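## Task

Move the banana and the orange out of the pan and fully into the bag, between its two layers. Finish with every other object, including the white ball, still in the pan. The loaded part of the bag must rest on the table, with no more than one corner on an arm's base, no part inside the pan, and no part sticking out beyond the table edge by more than a finger's width.

## Robot and tools

ROBOT. There are two six-joint arms, left_arm and right_arm, and each has a parallel gripper. Joint order in every row and every per-joint list: waist, shoulder, elbow, wrist pitch, wrist yaw, wrist roll. Stated joint ranges in rad: waist -2.618 to 3.054, shoulder 0.000 to 3.142, elbow 0.000 to 3.142, wrist pitch -1.571 to 1.571, wrist yaw -1.571 to 1.571, wrist roll -2.094 to 2.094. A joint's true end can differ from these by up to 0.059 rad.

FRAMES. The scene frame has its origin at table-top height, halfway between the two nominal bases. +x points out over the table, +z points up, and left_arm is on the +y side; the arm names do not match image sides. Calibrated bases in the scene frame: left_arm at (-0.019, +0.343, +0.033) m with quat_wxyz (+1.000, 0, 0, -0.008); right_arm at (-0.046, -0.254, +0.023) m with quat_wxyz (+1.000, 0, 0, +0.016). Up is +z in both base frames. Each arm reports end_effector_position (m) and end_effector_quat_wxyz in its own base frame, and so does any camera it carries. Fixed cameras and the table use the scene frame. end_effector_position is the point between the finger pads, about 1 cm behind the tips. The fingers point along the gripper's +z and close along its y axis. Reported hand poses can be off by a few cm, more at long reach.

ROW FORMAT. Every row is one flat list of 14 numbers covering both arms, each number in [-1, 1]: left_arm's 6 joint values then its opening, then right_arm's 6 joint values then its opening. Send all 14 even if only one arm moves. Joint values are offsets, not poses. Each is measured from the arm's Joint targets as they stood when the action or move began, never from the previous row, so sending the same offset again moves the arm further. Scale: 1.0 equals 2.224 rad for waist, shoulder and elbow, and 8.485 rad for the three wrist joints. Opening is absolute: +1 fully open, -1 shut. To hold an arm still, send 0 for its joints and repeat its current opening, because a 0 opening is a real command.

execute_actions(actions, cameras). actions is a list of actions, and each action is a list of up to 15 rows. Each row lasts one control step of 1/30 s, and if an action has fewer than 15 rows its last row repeats to fill the rest. An empty actions list just returns state and images. cameras selects which images come back: omit it, or pass null or ["all"], for every camera; [] for none. An unknown name invalidates the call. If an action would push any joint more than 0.059 rad past its range, that action is rejected for both arms. If the first action is rejected, or any action is malformed, the whole call is rejected. Per control step, a joint's target may lead its measured angle by at most 0.339 rad (big three) or 2.2 rad (wrists). Targets that would put a gripper more than 200 mm from where it is now are scaled back. Large changes therefore need several actions.

move(target, speed, blend, opening_speed, blocking, cameras). Drives all joints of both arms together along paths, so grippers travel on curves. target is either one 14-number row or a list of up to 15 rows. Every row's offsets count from the same starting Joint targets, not from the previous row. speed is in rad/s for the joint with the farthest to travel, from 0.01 to 12.57, default 0.5; give one value, or one per target. blend is in rad, one value or one per target, and rounds corners in a list of targets. opening_speed is the rate the gripper command changes, in units of the -1..+1 scale per second, minimum 0.2; use a low value to close gently on fragile items. blocking=false returns after about 0.5 s while the motion continues. Moves do not avoid obstacles or the other arm. Faster moves and targets set further past a contact push harder. The result adds a move: line: done, off_target (at rest but more than 0.035 rad from the target), moving, held or fault, plus limits=held if steps were withheld.

wait(seconds): 0 to 10 s, during which the arms keep their last commands and any running move continues. stop(): brakes a running move; it needs some stopping distance. zoom_image(camera, region): region is [x0, y0, x1, y1] in pixels of that camera's latest image, with (0,0) at the top-left, at most 504x504. The camera must appear in the newest images. finished_scene(scene): pass the current scene number. This ends the scene for good and cannot be undone.

CAMERAS, each 896x504: cam_head_left, cam_head_right, cam_high, cam_low, cam_left_wrist, cam_right_wrist.

RESULTS. Joint positions (rad) and Joint velocities (rad/s) are listed per arm, and each list ends with the finger gap in m (0.094 when fully open). "within noise" means that arm is effectively still. Joint targets are the base that your next offsets count from. Tool commands shows current gripper commands. grip_measured uses the same scale as the opening command. With nothing held it reads slightly wide; on a hard object it can read a few mm narrower than the object. Pressing at full force starts about 0.05 below the reading at first contact, or 0.11 or more for small or round objects. To release, command well above grip_measured. "joint sent to its limit" means a joint was stopped at its true end. "joint command not followed" means the clearance check changed some targets. Joint torques follow joint order; positive means toward larger angles. The first three joints wrap at ±28 N m.

CAUTIONS. Do not drop objects or let go of them while they are moving, and avoid slams and hard pushes. Keep the two arms from hitting or squeezing each other; a gripper closing on the other arm's fingers counts. Anything that falls off the table, or is set down off it, is a failure. If an arm is pressing against something, command its targets back past its measured positions. Holding loads, staying stretched out, or straining toward unreachable poses heats the motors. MOTOR HOT appears at 75 °C. At 90 °C the arm folds and goes idle, and at 100 °C it drops limp. Loose objects may occasionally be nudged by outside pushes.

Each tool is called after ">>>" by a JSON object that holds its "name" and its "arguments".

## Session

>>> {"name": "execute_actions", "arguments": {"actions": []}}

>>> {"name": "zoom_image", "arguments": {"camera": "cam_head_right", "region": [180, 150, 480, 350]}}

>>> {"name": "zoom_image", "arguments": {"camera": "cam_high", "region": [270, 180, 610, 480]}}

Scene clock: 0.00 s.
left_arm: end_effector_position=(+0.3944, +0.0308, +0.0949) grip_measured=+1.000 end_effector_quat_wxyz=(+0.587, -0.050, +0.806, +0.059) | right_arm: end_effector_position=(+0.3969, +0.0123, +0.0815) grip_measured=+1.000 end_effector_quat_wxyz=(+0.550, -0.013, +0.835, -0.014)
Joint positions: left_arm=[0.018 1.567 0.361 0.893 -0.137 -0.006 0.094] | right_arm=[0.058 1.557 0.408 0.741 0.063 -0.014 0.094]
Joint velocities: within noise
Joint torques (N m): no reading
Heat: left arm: 25 °C; right arm: 29 °C.
Joint targets: left_arm=[0.018 1.563 0.365 0.889 -0.137 -0.006] | right_arm=[0.058 1.547 0.419 0.755 0.063 -0.014]
Tool commands: left_gripper/opening=+1.0 right_gripper/opening=+1.0

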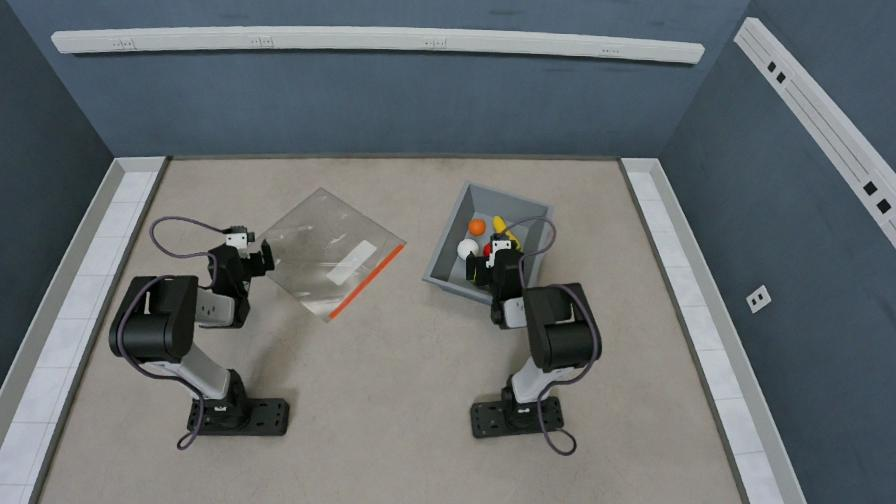

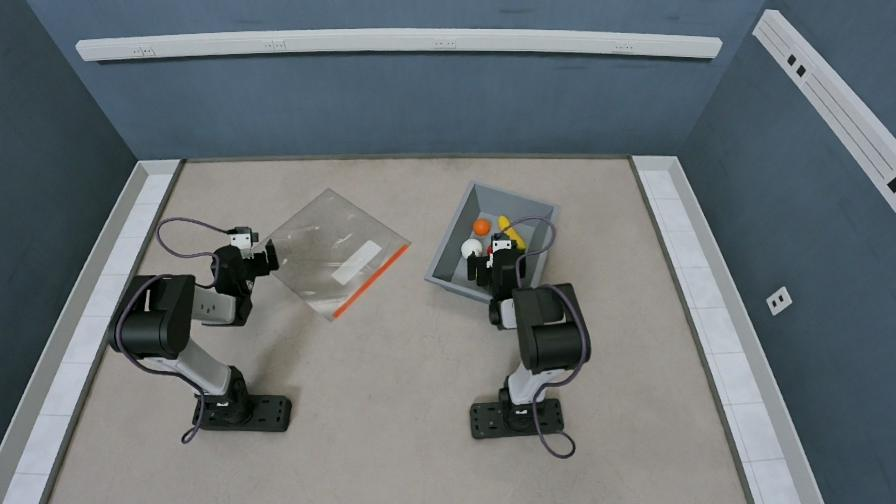

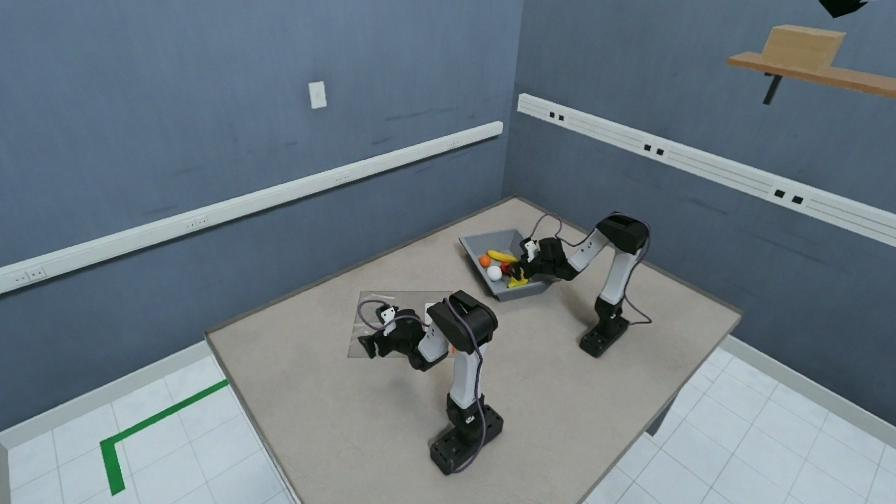

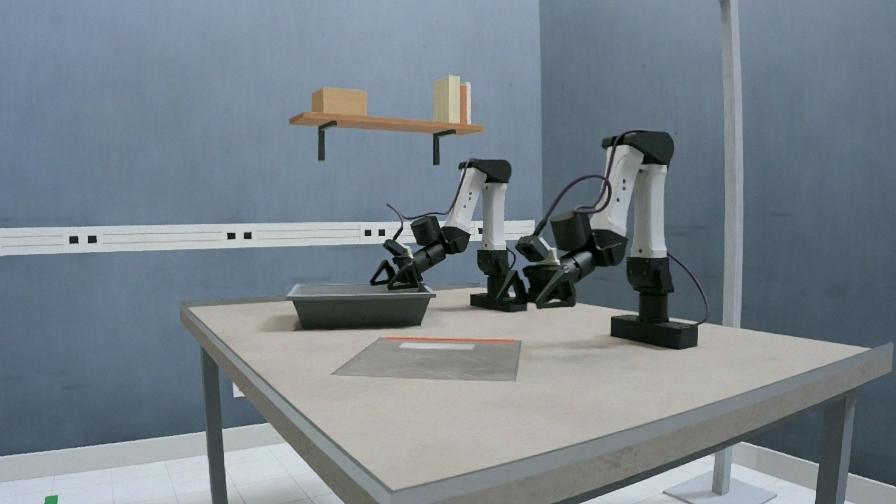

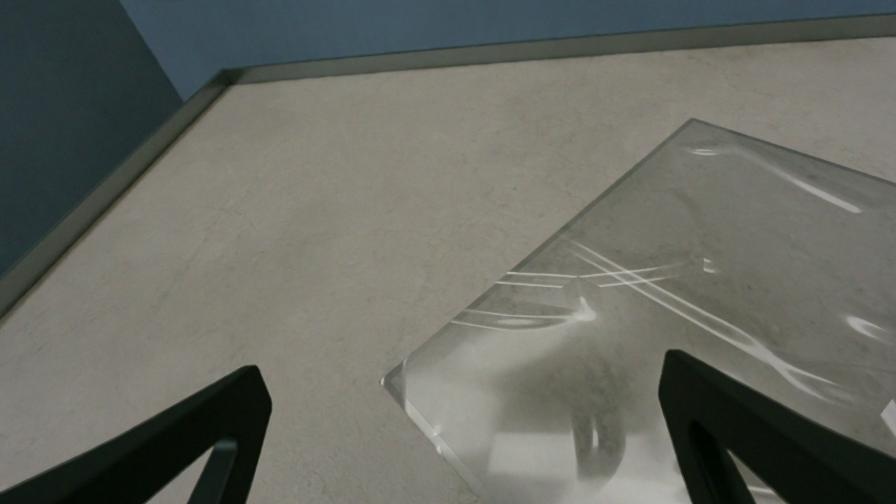

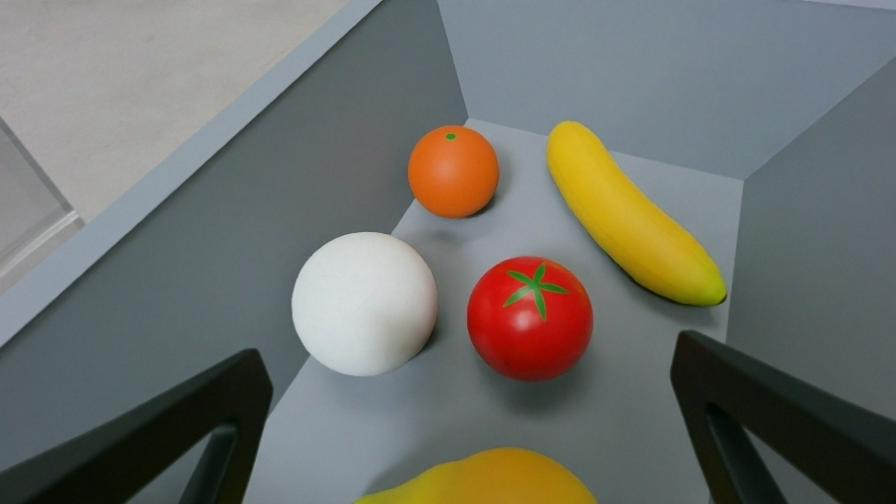

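Scaled by 1.680 from the camera's 896x504 image, which has a finer 1280x720 frame.

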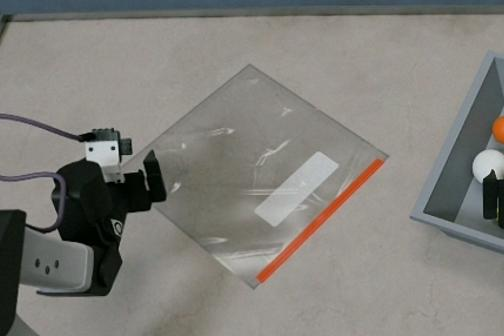

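Scaled by 1.482 from the camera's 896x504 image, which has a finer 1280x720 frame.

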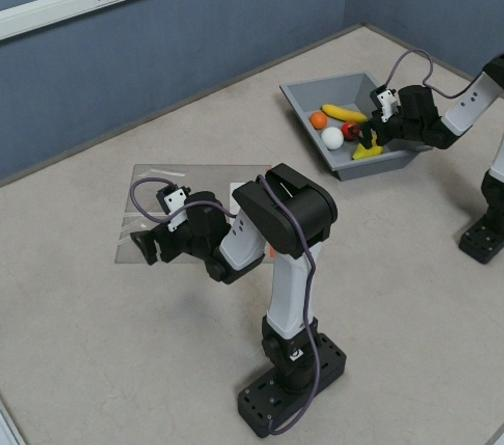

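>>> {"name": "move", "arguments": {"target": [-0.3494,0.1596,0.6268,-0.2712,0.0161,0.0007,0.15,0,-0.4406,-0.0445,-0.1129,-0.0074,0.0016,0.5], "speed": 0.7}}

Scene clock: 5.07 s.
left_arm: end_effector_position=(+0.2628, -0.2450, +0.1375) grip_measured=+0.151 end_effector_quat_wxyz=(+0.007, +0.367, +0.930, +0.005) | right_arm: end_effector_position=(+0.2707, +0.0141, +0.1457) grip_measured=+0.501 end_effector_quat_wxyz=(+0.528, -0.026, +0.849, +0.009)
Joint positions: left_arm=[-0.757 1.9 1.74 -1.4 -0.015 -0.006 0.054] | right_arm=[0.058 0.574 0.324 -0.208 0.01 -0.008 0.071]
Joint velocities: within noise
Joint torques (N m): left_arm=[0.13 -7.73 9.01 0.29 0.14 0.01] | right_arm=[0.03 -0.53 7.24 1.93 -0.11 0.12]
Heat: left arm: 26 °C; right arm: 29 °C.
Joint targets: left_arm=[-0.759 1.918 1.760 -1.412 0.000 0.000] | right_arm=[0.058 0.567 0.320 -0.203 0.000 -0.001]
move: done

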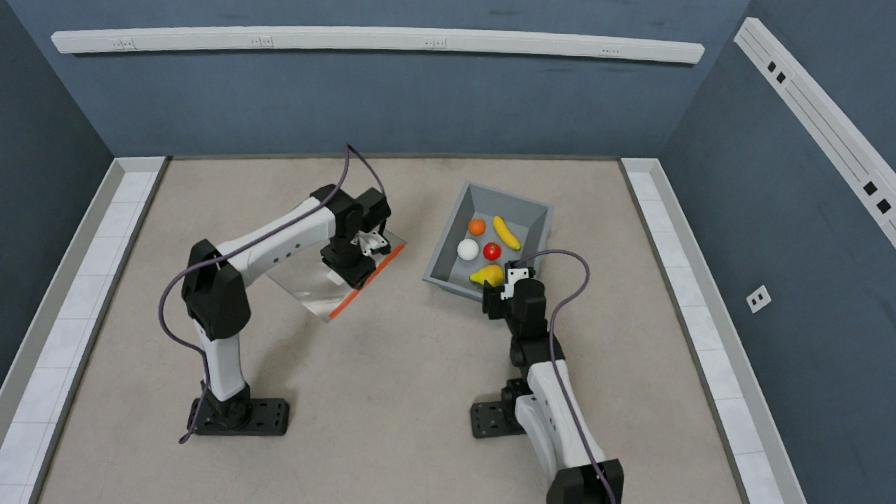

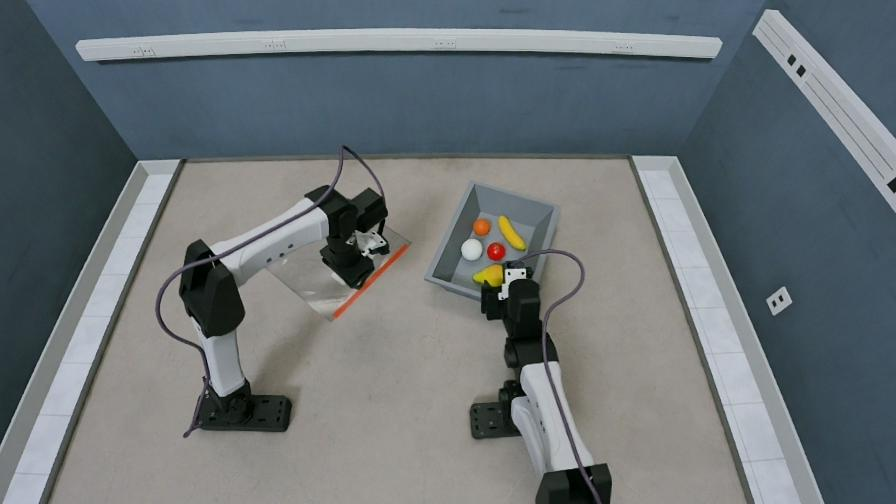

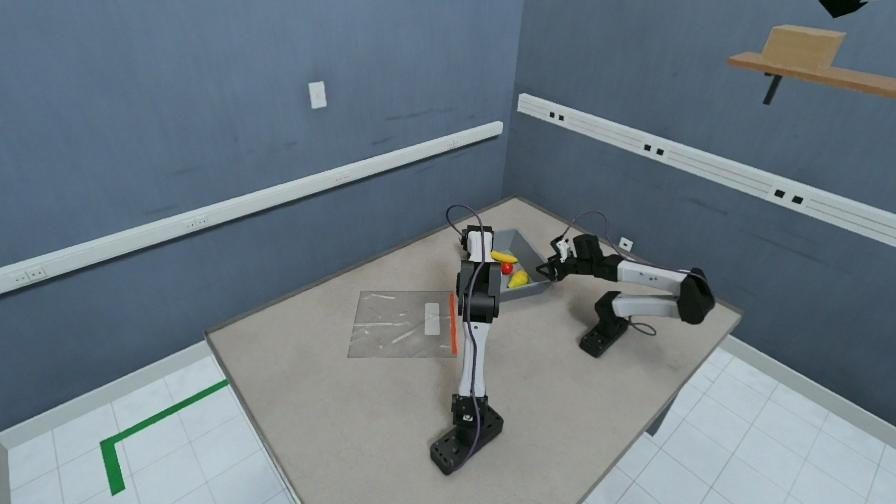

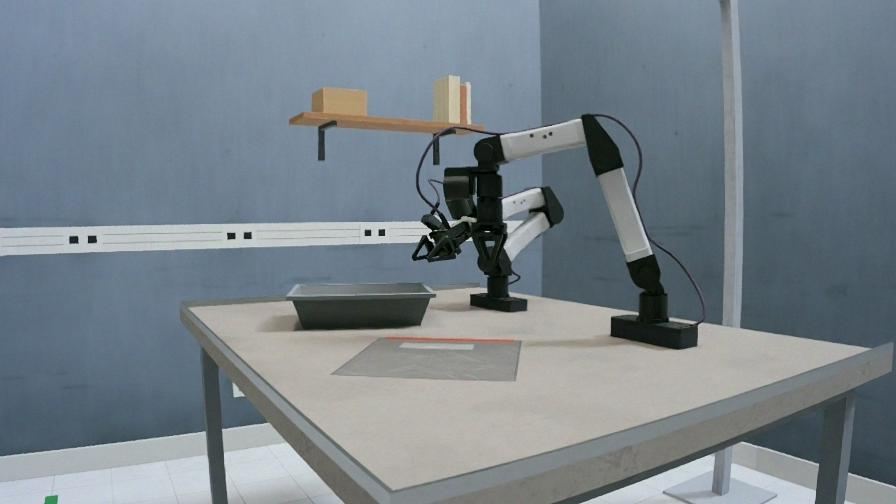

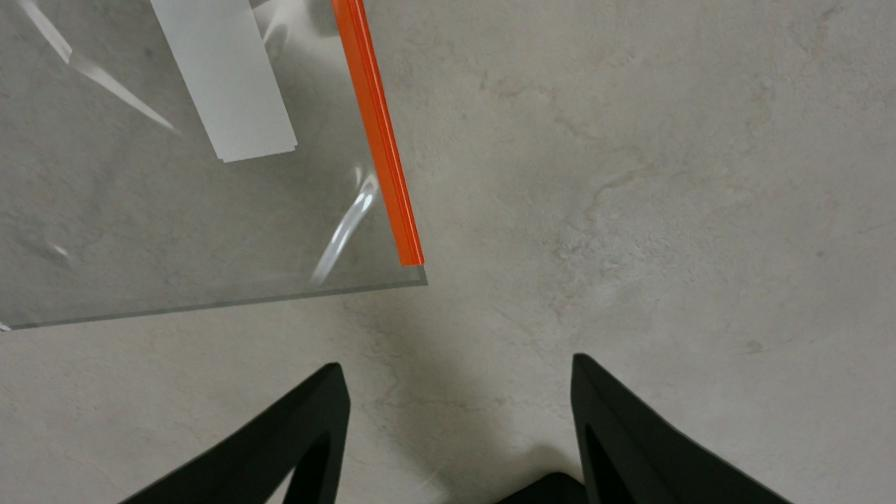

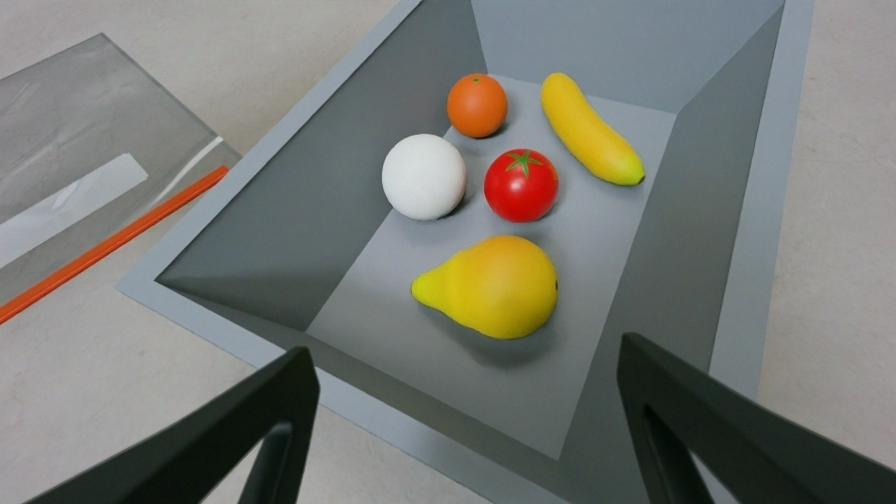

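>>> {"name": "move", "arguments": {"target": [0.0535,0.0746,0.0049,0.0181,0,0,0.15,0,0,0,0,0,0,0.5], "speed": 0.3, "cameras": ["cam_left_wrist"]}}

Scene clock: 6.73 s.
left_arm: end_effector_position=(+0.3164, -0.2332, +0.0786) grip_measured=+0.151 end_effector_quat_wxyz=(-0.008, +0.312, +0.950, +0.010) | right_arm: end_effector_position=(+0.2707, +0.0141, +0.1456) grip_measured=+0.501 end_effector_quat_wxyz=(+0.528, -0.026, +0.849, +0.009)
Joint positions: left_arm=[-0.641 2.072 1.75 -1.27 -0.014 -0.006 0.054] | right_arm=[0.058 0.574 0.324 -0.208 0.009 -0.008 0.071]
Joint velocities: within noise
Joint torques (N m): left_arm=[0.31 -9.52 8.96 0.5 0.13 0.02] | right_arm=[0.03 -0.51 7.21 1.92 -0.11 0.12]
Heat: left arm: 26 °C; right arm: 29 °C.
Joint targets: left_arm=[-0.640 2.084 1.771 -1.259 0.000 0.000] | right_arm=[0.058 0.567 0.320 -0.203 0.000 -0.001]
move: done
Images, in order (width x height): cam_left_wrist 896x504.

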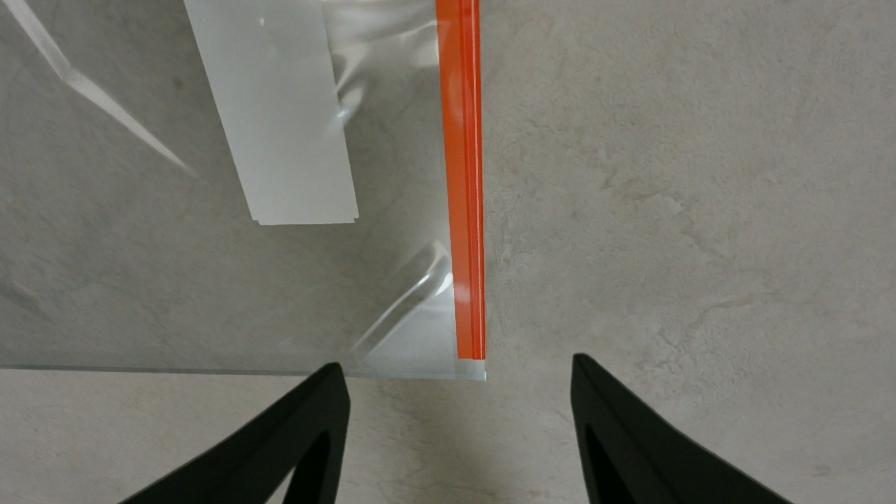

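>>> {"name": "move", "arguments": {"target": [[0.0306,0.0470,-0.0715,0.0312,0,0,0.15,0,0,0,0,0,0,0.5],[0.0306,0.0763,-0.1039,0.0473,0,0,0.15,0,0,0,0,0,0,0.5]], "speed": [0.3,0.1], "cameras": ["cam_left_wrist"]}}

Scene clock: 10.13 s.
left_arm: end_effector_position=(+0.3479, -0.2232, -0.0170) grip_measured=+0.151 end_effector_quat_wxyz=(+0.009, +0.280, +0.960, +0.002) | right_arm: end_effector_position=(+0.2707, +0.0142, +0.1456) grip_measured=+0.501 end_effector_quat_wxyz=(+0.528, -0.026, +0.849, +0.009)
Joint positions: left_arm=[-0.574 2.207 1.571 -0.92 -0.009 -0.006 0.054] | right_arm=[0.058 0.574 0.324 -0.208 0.009 -0.008 0.071]
Joint velocities: within noise
Joint torques (N m): left_arm=[0.39 -7.47 3.43 1.15 0.1 0] | right_arm=[0.05 -0.51 7.23 1.93 -0.11 0.12]
Heat: left arm: 26 °C; right arm: 29 °C.
Joint targets: left_arm=[-0.572 2.254 1.540 -0.858 0.000 -0.001] | right_arm=[0.058 0.567 0.320 -0.203 0.000 -0.001]
move: off_target (left_arm); left_arm: the wrist pitch is farthest, 0.063 rad from its target
Images, in order (width x height): cam_left_wrist 896x504.

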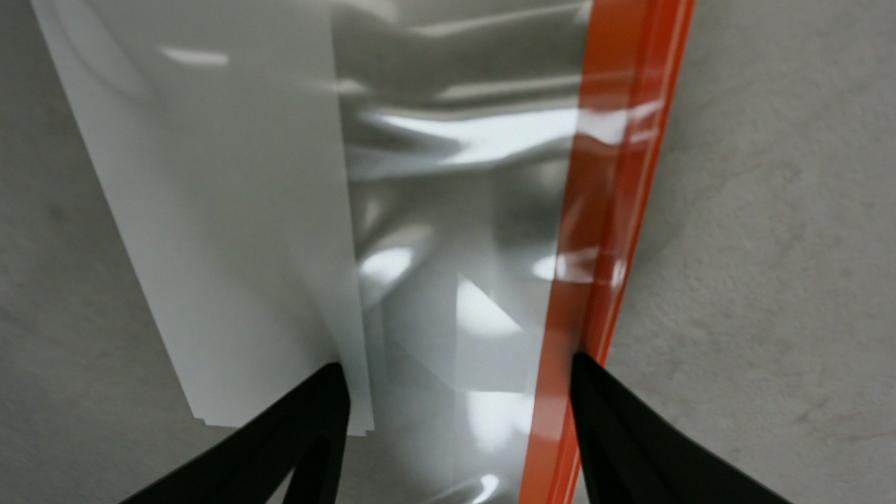

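>>> {"name": "move", "arguments": {"target": [0,0,0,0,0,0,-1,0,0,0,0,0,0,0.5], "opening_speed": 0.4, "cameras": ["cam_left_wrist"]}}

Scene clock: 13.50 s.
left_arm: end_effector_position=(+0.3505, -0.2291, -0.0172) grip_measured=-0.985 end_effector_quat_wxyz=(+0.016, +0.281, +0.960, -0.011) | right_arm: end_effector_position=(+0.2707, +0.0142, +0.1456) grip_measured=+0.501 end_effector_quat_wxyz=(+0.528, -0.026, +0.849, +0.009)
Joint positions: left_arm=[-0.574 2.207 1.57 -0.896 0.011 -0.006 0.001] | right_arm=[0.058 0.574 0.324 -0.208 0.009 -0.008 0.071]
Joint velocities: within noise
Joint torques (N m): left_arm=[0.42 -7.57 3.66 0.93 -0.1 0] | right_arm=[0.02 -0.54 7.21 1.92 -0.11 0.11]
Heat: left arm: 26 °C; right arm: 29 °C.
Joint targets: left_arm=[-0.572 2.254 1.540 -0.857 0.000 0.000] | right_arm=[0.058 0.567 0.320 -0.203 0.000 -0.001]
move: off_target (left_arm); left_arm: the shoulder is farthest, 0.047 rad from its target
Images, in order (width x height): cam_left_wrist 896x504.

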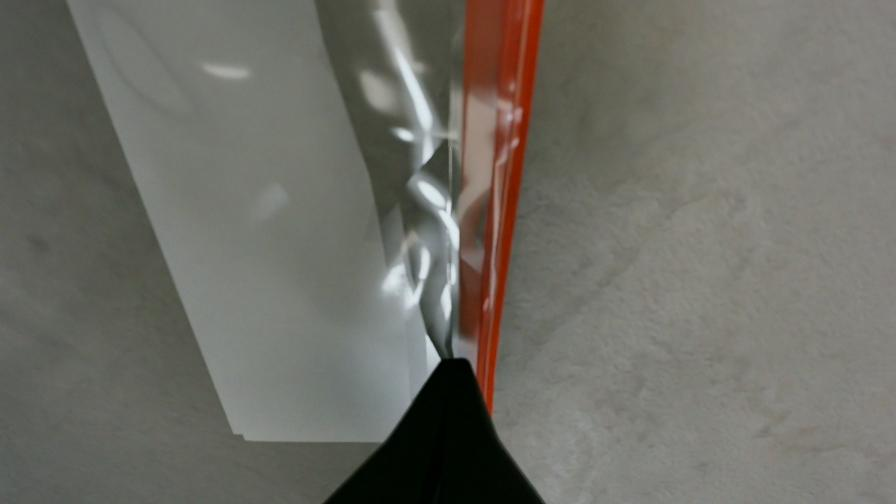

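>>> {"name": "move", "arguments": {"target": [0,-0.0517,0.089,-0.0369,0,0,-1,0,0,0,0,0,0,0.5], "speed": 0.1, "cameras": ["cam_left_wrist","cam_right_wrist","cam_low"]}}

>>> {"name": "zoom_image", "arguments": {"camera": "cam_low", "region": [320, 280, 540, 400]}}

Scene clock: 17.60 s.
left_arm: end_effector_position=(+0.3393, -0.2218, +0.0315) grip_measured=-0.985 end_effector_quat_wxyz=(-0.022, +0.280, +0.960, +0.001) | right_arm: end_effector_position=(+0.2707, +0.0142, +0.1456) grip_measured=+0.501 end_effector_quat_wxyz=(+0.528, -0.026, +0.849, +0.010)
Joint positions: left_arm=[-0.574 2.173 1.718 -1.159 0.011 -0.006 0.001] | right_arm=[0.058 0.574 0.324 -0.208 0.009 -0.008 0.071]
Joint velocities: within noise
Joint torques (N m): left_arm=[0.36 -13.85 8.68 0.18 -0.11 0.01] | right_arm=[0.03 -0.54 7.23 1.92 -0.11 0.11]
Heat: left arm: 29 °C; right arm: 29 °C.
Joint targets: left_arm=[-0.572 2.139 1.738 -1.171 0.000 0.000] | right_arm=[0.058 0.567 0.320 -0.203 0.000 -0.001]
move: done
Images, in order (width x height): cam_low 896x504, cam_left_wrist 896x504, cam_right_wrist 896x504.

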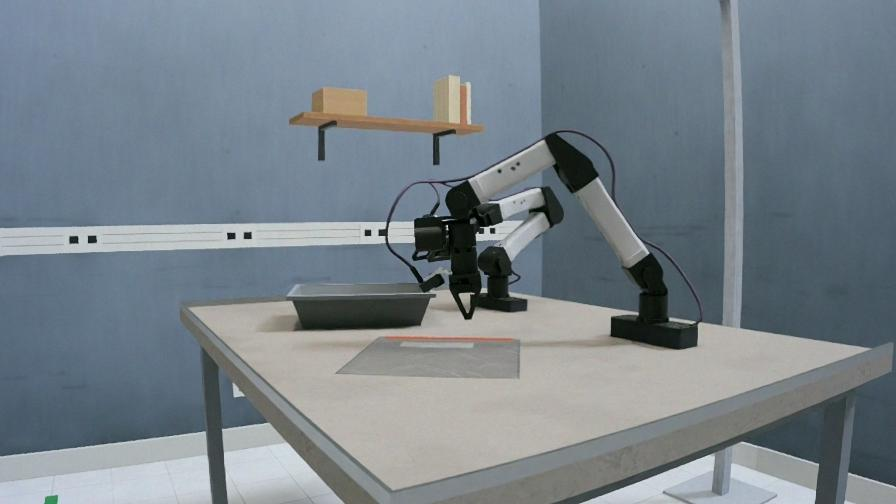

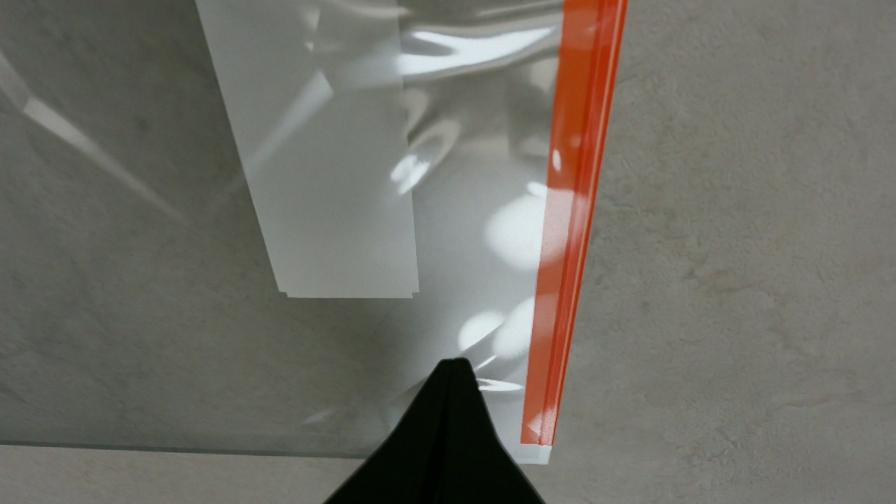

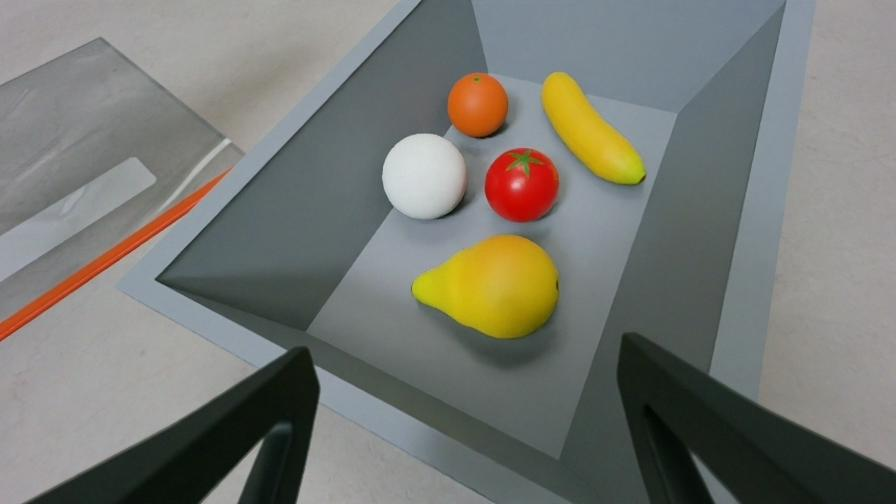

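Scaled by 2.291 from the camera's 896x504 image, which has a finer 1280x720 frame.

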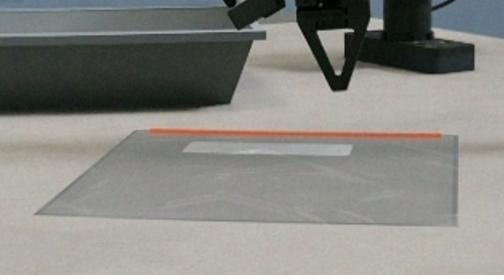

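>>> {"name": "move", "arguments": {"target": [[0.0045,0,0,0,0,0,0.15,0,0,0,0,0,0,0.5],[0.0045,0.0223,-0.0567,0.0208,0,0,0.15,0,0,0,0,0,0,0.5],[0.0045,0.0668,-0.0989,0.0436,0,0,0.15,0,0,0,0,0,0,0.5]], "speed": [0.3,0.3,0.12], "cameras": ["cam_left_wrist"]}}

>>> {"name": "move", "arguments": {"target": [0,0,0,0,0,0,-1,0,0,0,0,0,0,0.5], "opening_speed": 0.4, "cameras": ["cam_left_wrist"]}}

Scene clock: 21.43 s.
left_arm: end_effector_position=(+0.3484, -0.2247, -0.0186) grip_measured=+0.148 end_effector_quat_wxyz=(+0.010, +0.278, +0.961, -0.009) | right_arm: end_effector_position=(+0.2707, +0.0142, +0.1456) grip_measured=+0.501 end_effector_quat_wxyz=(+0.528, -0.026, +0.849, +0.010)
Joint positions: left_arm=[-0.568 2.207 1.564 -0.905 0.011 -0.006 0.054] | right_arm=[0.058 0.574 0.324 -0.208 0.009 -0.008 0.071]
Joint velocities: within noise
Joint torques (N m): left_arm=[0.72 -4.86 2.03 1.64 -0.1 0] | right_arm=[0.03 -0.53 7.24 1.93 -0.11 0.11]
Heat: left arm: 30 °C; right arm: 30 °C.
Joint targets: left_arm=[-0.562 2.287 1.518 -0.801 0.000 -0.001] | right_arm=[0.058 0.567 0.320 -0.203 0.000 -0.001]
move: off_target (left_arm); left_arm: the wrist pitch is farthest, 0.104 rad from its target
Images, in order (width x height): cam_left_wrist 896x504.

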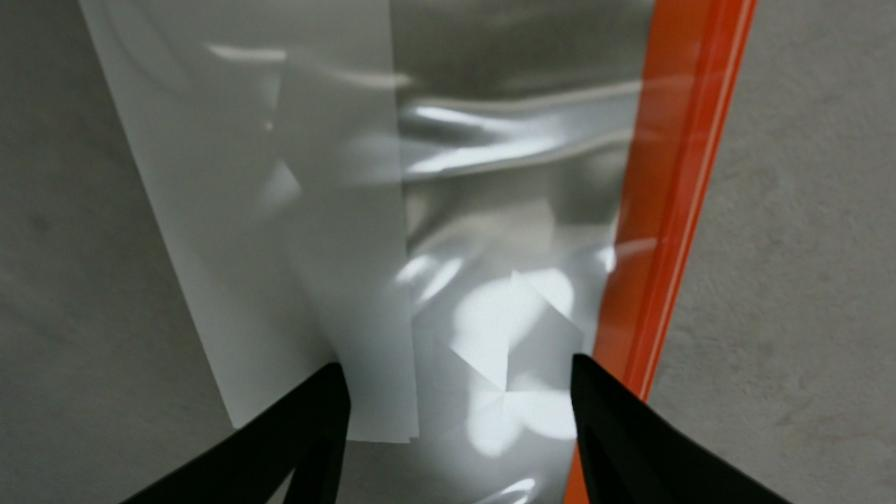

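Scene clock: 24.53 s.
left_arm: end_effector_position=(+0.3564, -0.2312, -0.0182) grip_measured=-0.983 end_effector_quat_wxyz=(+0.029, +0.278, +0.960, -0.018) | right_arm: end_effector_position=(+0.2707, +0.0142, +0.1456) grip_measured=+0.501 end_effector_quat_wxyz=(+0.528, -0.026, +0.849, +0.010)
Joint positions: left_arm=[-0.568 2.207 1.564 -0.864 0.018 -0.005 0.001] | right_arm=[0.058 0.574 0.324 -0.208 0.009 -0.008 0.071]
Joint velocities: within noise
Joint torques (N m): left_arm=[0.73 -4.98 2.13 1.27 -0.15 0] | right_arm=[0.03 -0.53 7.23 1.92 -0.11 0.11]
Heat: left arm: 30 °C; right arm: 30 °C.
Joint targets: left_arm=[-0.562 2.287 1.518 -0.801 0.000 0.000] | right_arm=[0.058 0.567 0.320 -0.203 0.000 -0.001]
move: off_target (left_arm); left_arm: the shoulder is farthest, 0.080 rad from its target
Images, in order (width x height): cam_left_wrist 896x504.

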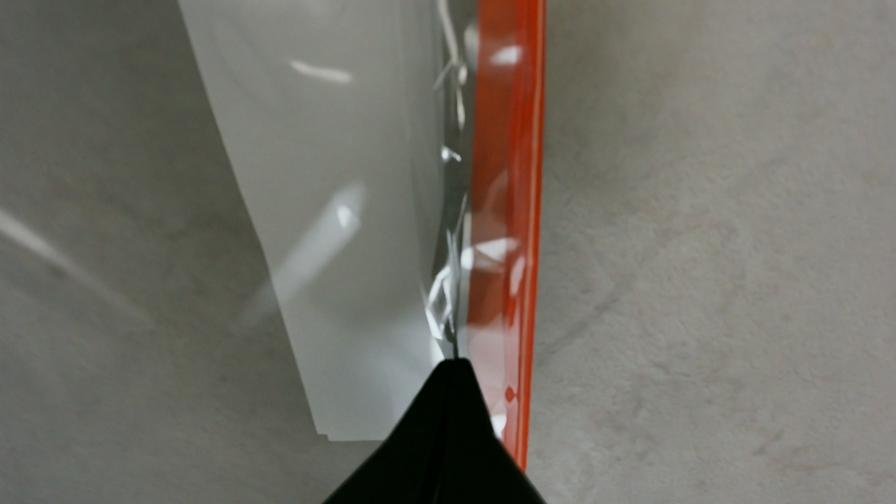

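>>> {"name": "move", "arguments": {"target": [0,-0.0668,0.0989,-0.0436,0,0,-1,0,0,0,0,0,0,0.5], "speed": 0.1, "cameras": ["cam_left_wrist"]}}

Scene clock: 28.90 s.
left_arm: end_effector_position=(+0.3403, -0.2204, +0.0312) grip_measured=-0.984 end_effector_quat_wxyz=(-0.023, +0.278, +0.960, -0.001) | right_arm: end_effector_position=(+0.2707, +0.0142, +0.1456) grip_measured=+0.501 end_effector_quat_wxyz=(+0.528, -0.026, +0.849, +0.010)
Joint positions: left_arm=[-0.568 2.174 1.718 -1.158 0.015 -0.005 0.001] | right_arm=[0.058 0.574 0.324 -0.208 0.009 -0.008 0.071]
Joint velocities: within noise
Joint torques (N m): left_arm=[0.7 -13.85 8.73 0.15 -0.14 0] | right_arm=[0.03 -0.53 7.24 1.93 -0.11 0.11]
Heat: left arm: 32 °C; right arm: 31 °C.
Joint targets: left_arm=[-0.562 2.139 1.738 -1.170 -0.001 0.000] | right_arm=[0.058 0.567 0.320 -0.203 0.000 -0.001]
move: off_target (left_arm); left_arm: the shoulder is farthest, 0.036 rad from its target
Images, in order (width x height): cam_left_wrist 896x504.

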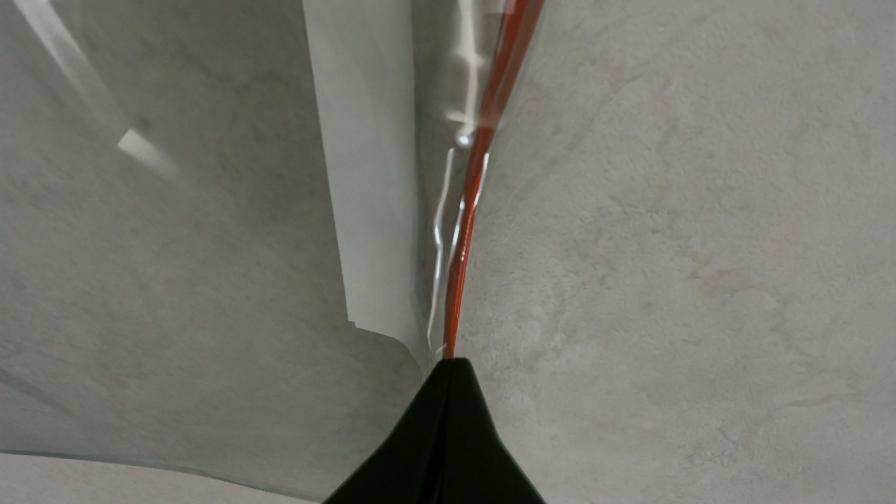

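>>> {"name": "move", "arguments": {"target": [0,-0.012,0.065,-0.02,0,0,-1,0,0,0,0,0,0,0.5], "speed": 0.1, "cameras": ["cam_left_wrist","cam_low","cam_right_wrist"]}}

>>> {"name": "zoom_image", "arguments": {"camera": "cam_low", "region": [320, 270, 540, 400]}}

>>> {"name": "zoom_image", "arguments": {"camera": "cam_right_wrist", "region": [0, 0, 300, 350]}}

Scene clock: 31.33 s.
left_arm: end_effector_position=(+0.3403, -0.2204, +0.0777) grip_measured=-0.984 end_effector_quat_wxyz=(-0.023, +0.278, +0.960, -0.001) | right_arm: end_effector_position=(+0.2707, +0.0142, +0.1456) grip_measured=+0.501 end_effector_quat_wxyz=(+0.528, -0.026, +0.849, +0.010)
Joint positions: left_arm=[-0.568 2.147 1.862 -1.328 0.015 -0.005 0.001] | right_arm=[0.058 0.574 0.324 -0.208 0.009 -0.008 0.071]
Joint velocities: within noise
Joint torques (N m): left_arm=[0.73 -13.78 8.91 0.14 -0.13 0] | right_arm=[0.02 -0.5 7.23 1.92 -0.11 0.11]
Heat: left arm: 33 °C; right arm: 31 °C.
Joint targets: left_arm=[-0.562 2.112 1.882 -1.340 0.000 0.000] | right_arm=[0.058 0.567 0.320 -0.203 0.000 -0.001]
move: done
Images, in order (width x height): cam_low 896x504, cam_left_wrist 896x504, cam_right_wrist 896x504.

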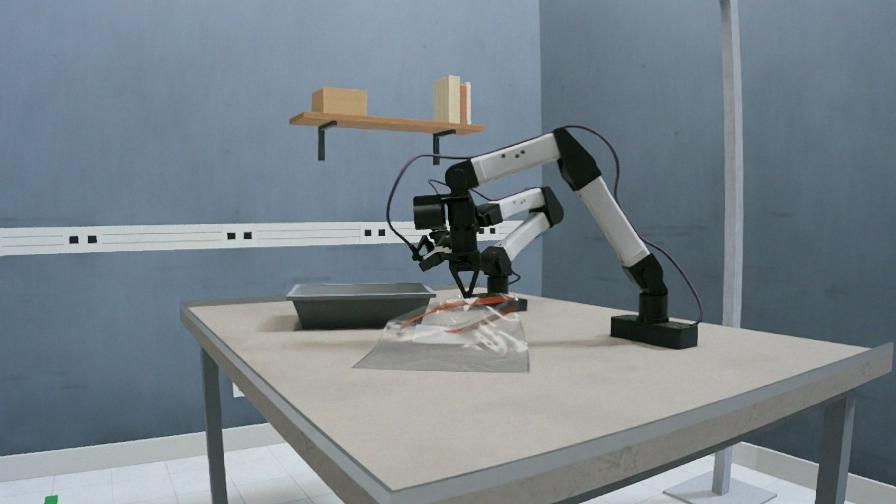

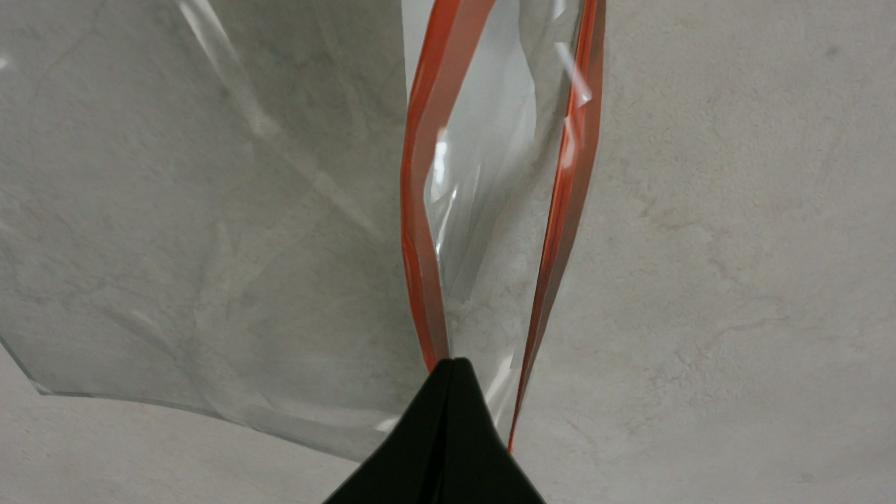

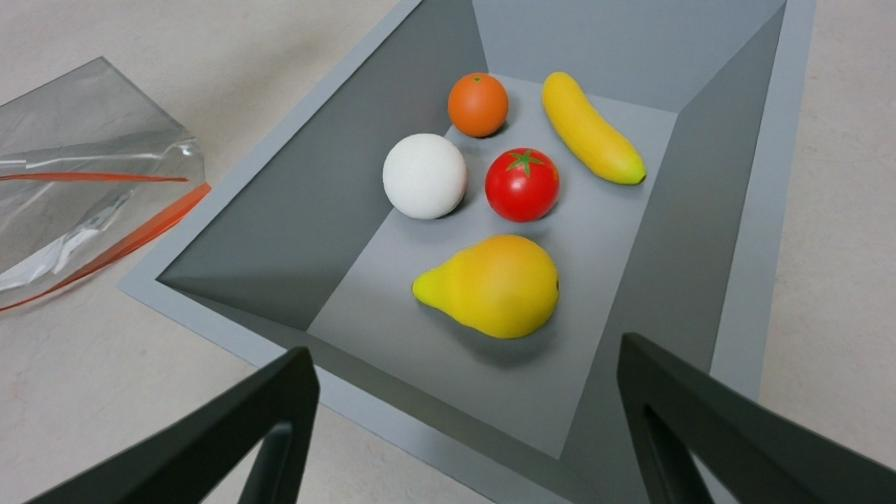

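Scaled by 2.291 from the camera's 896x504 image, which has a finer 1280x720 frame.

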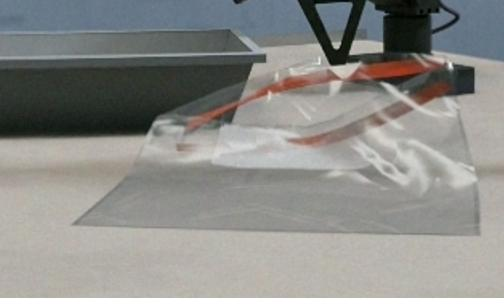

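Scaled by 1.440 from the camera's 896x504 image, which has a finer 1280x720 frame.

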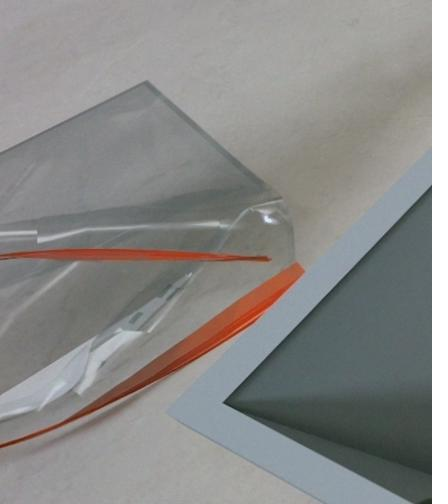

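>>> {"name": "move", "arguments": {"target": [-0.033,0.0018,0.0376,-0.0095,0,0,-1,-0.0396,0.575,0.6333,-0.1037,0,0,0.5], "speed": 0.4, "cameras": ["cam_left_wrist","cam_low","cam_right_wrist","cam_head_left"]}}

>>> {"name": "zoom_image", "arguments": {"camera": "cam_low", "region": [320, 270, 540, 400]}}

Scene clock: 37.17 s.
left_arm: end_effector_position=(+0.3267, -0.2407, +0.0985) grip_measured=-0.984 end_effector_quat_wxyz=(-0.022, +0.307, +0.952, -0.001) | right_arm: end_effector_position=(+0.4245, -0.0114, +0.1626) grip_measured=+0.501 end_effector_quat_wxyz=(+0.174, +0.008, +0.985, -0.007)
Joint positions: left_arm=[-0.628 2.147 1.944 -1.409 0.015 -0.005 0.001] | right_arm=[-0.023 1.837 1.697 -1.081 0.009 -0.008 0.071]
Joint velocities: within noise
Joint torques (N m): left_arm=[-0.29 -13.52 8.99 0.18 -0.13 -0.01] | right_arm=[-0.65 -8.06 9.68 0.95 -0.11 0.12]
Heat: left arm: 34 °C; right arm: 31 °C.
Joint targets: left_arm=[-0.635 2.116 1.966 -1.421 0.000 0.000] | right_arm=[-0.030 1.846 1.728 -1.083 0.000 -0.001]
move: done
Images, in order (width x height): cam_head_left 896x504, cam_low 896x504, cam_left_wrist 896x504, cam_right_wrist 896x504.

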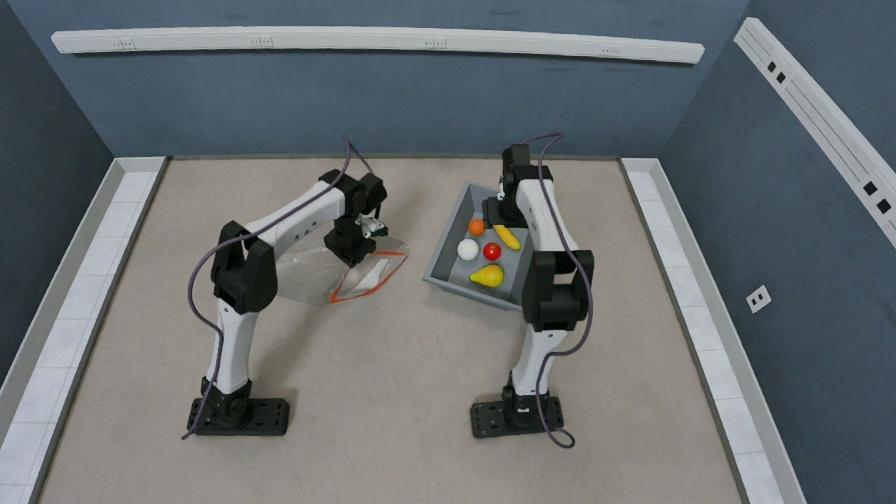

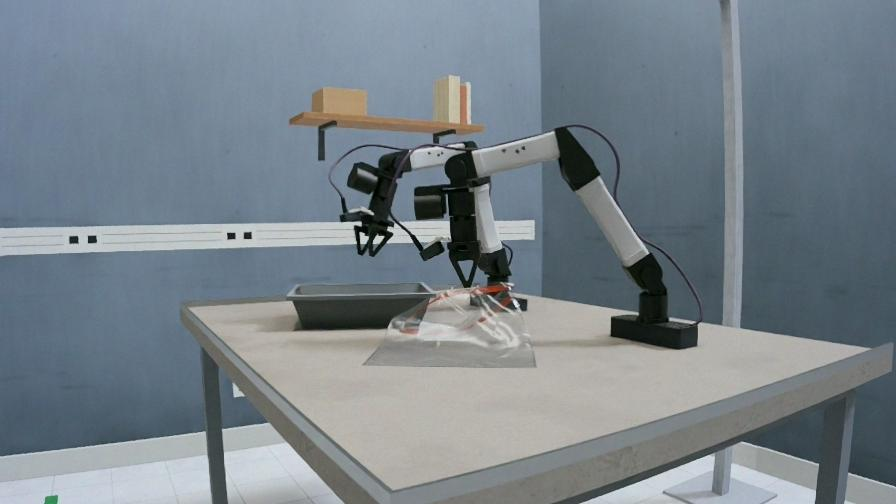

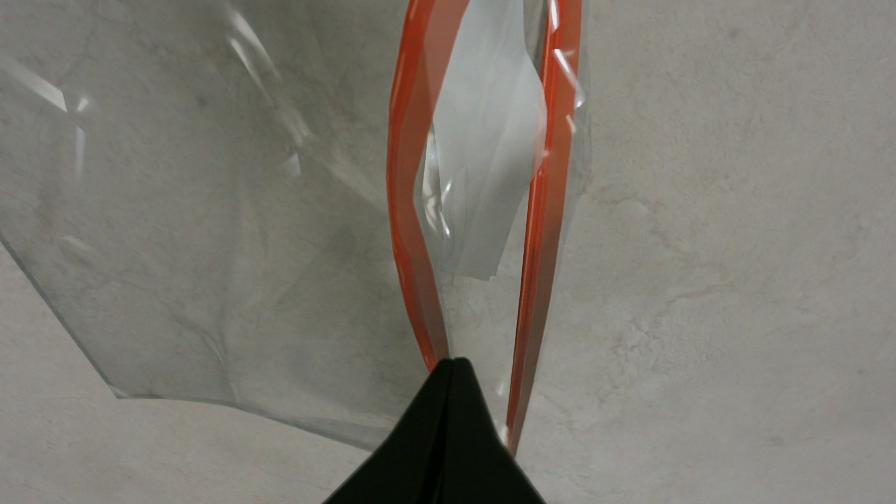

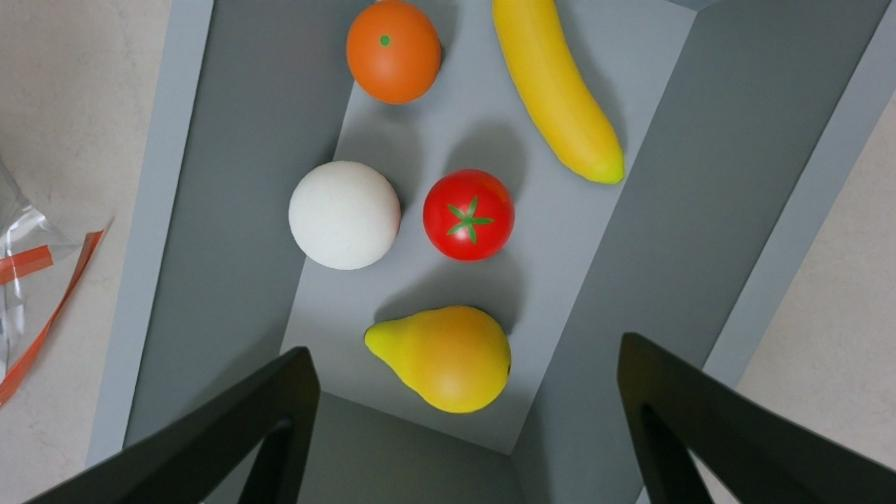

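Scaled by 2.291 from the camera's 896x504 image, which has a finer 1280x720 frame.

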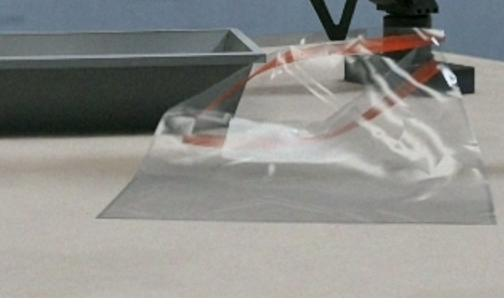

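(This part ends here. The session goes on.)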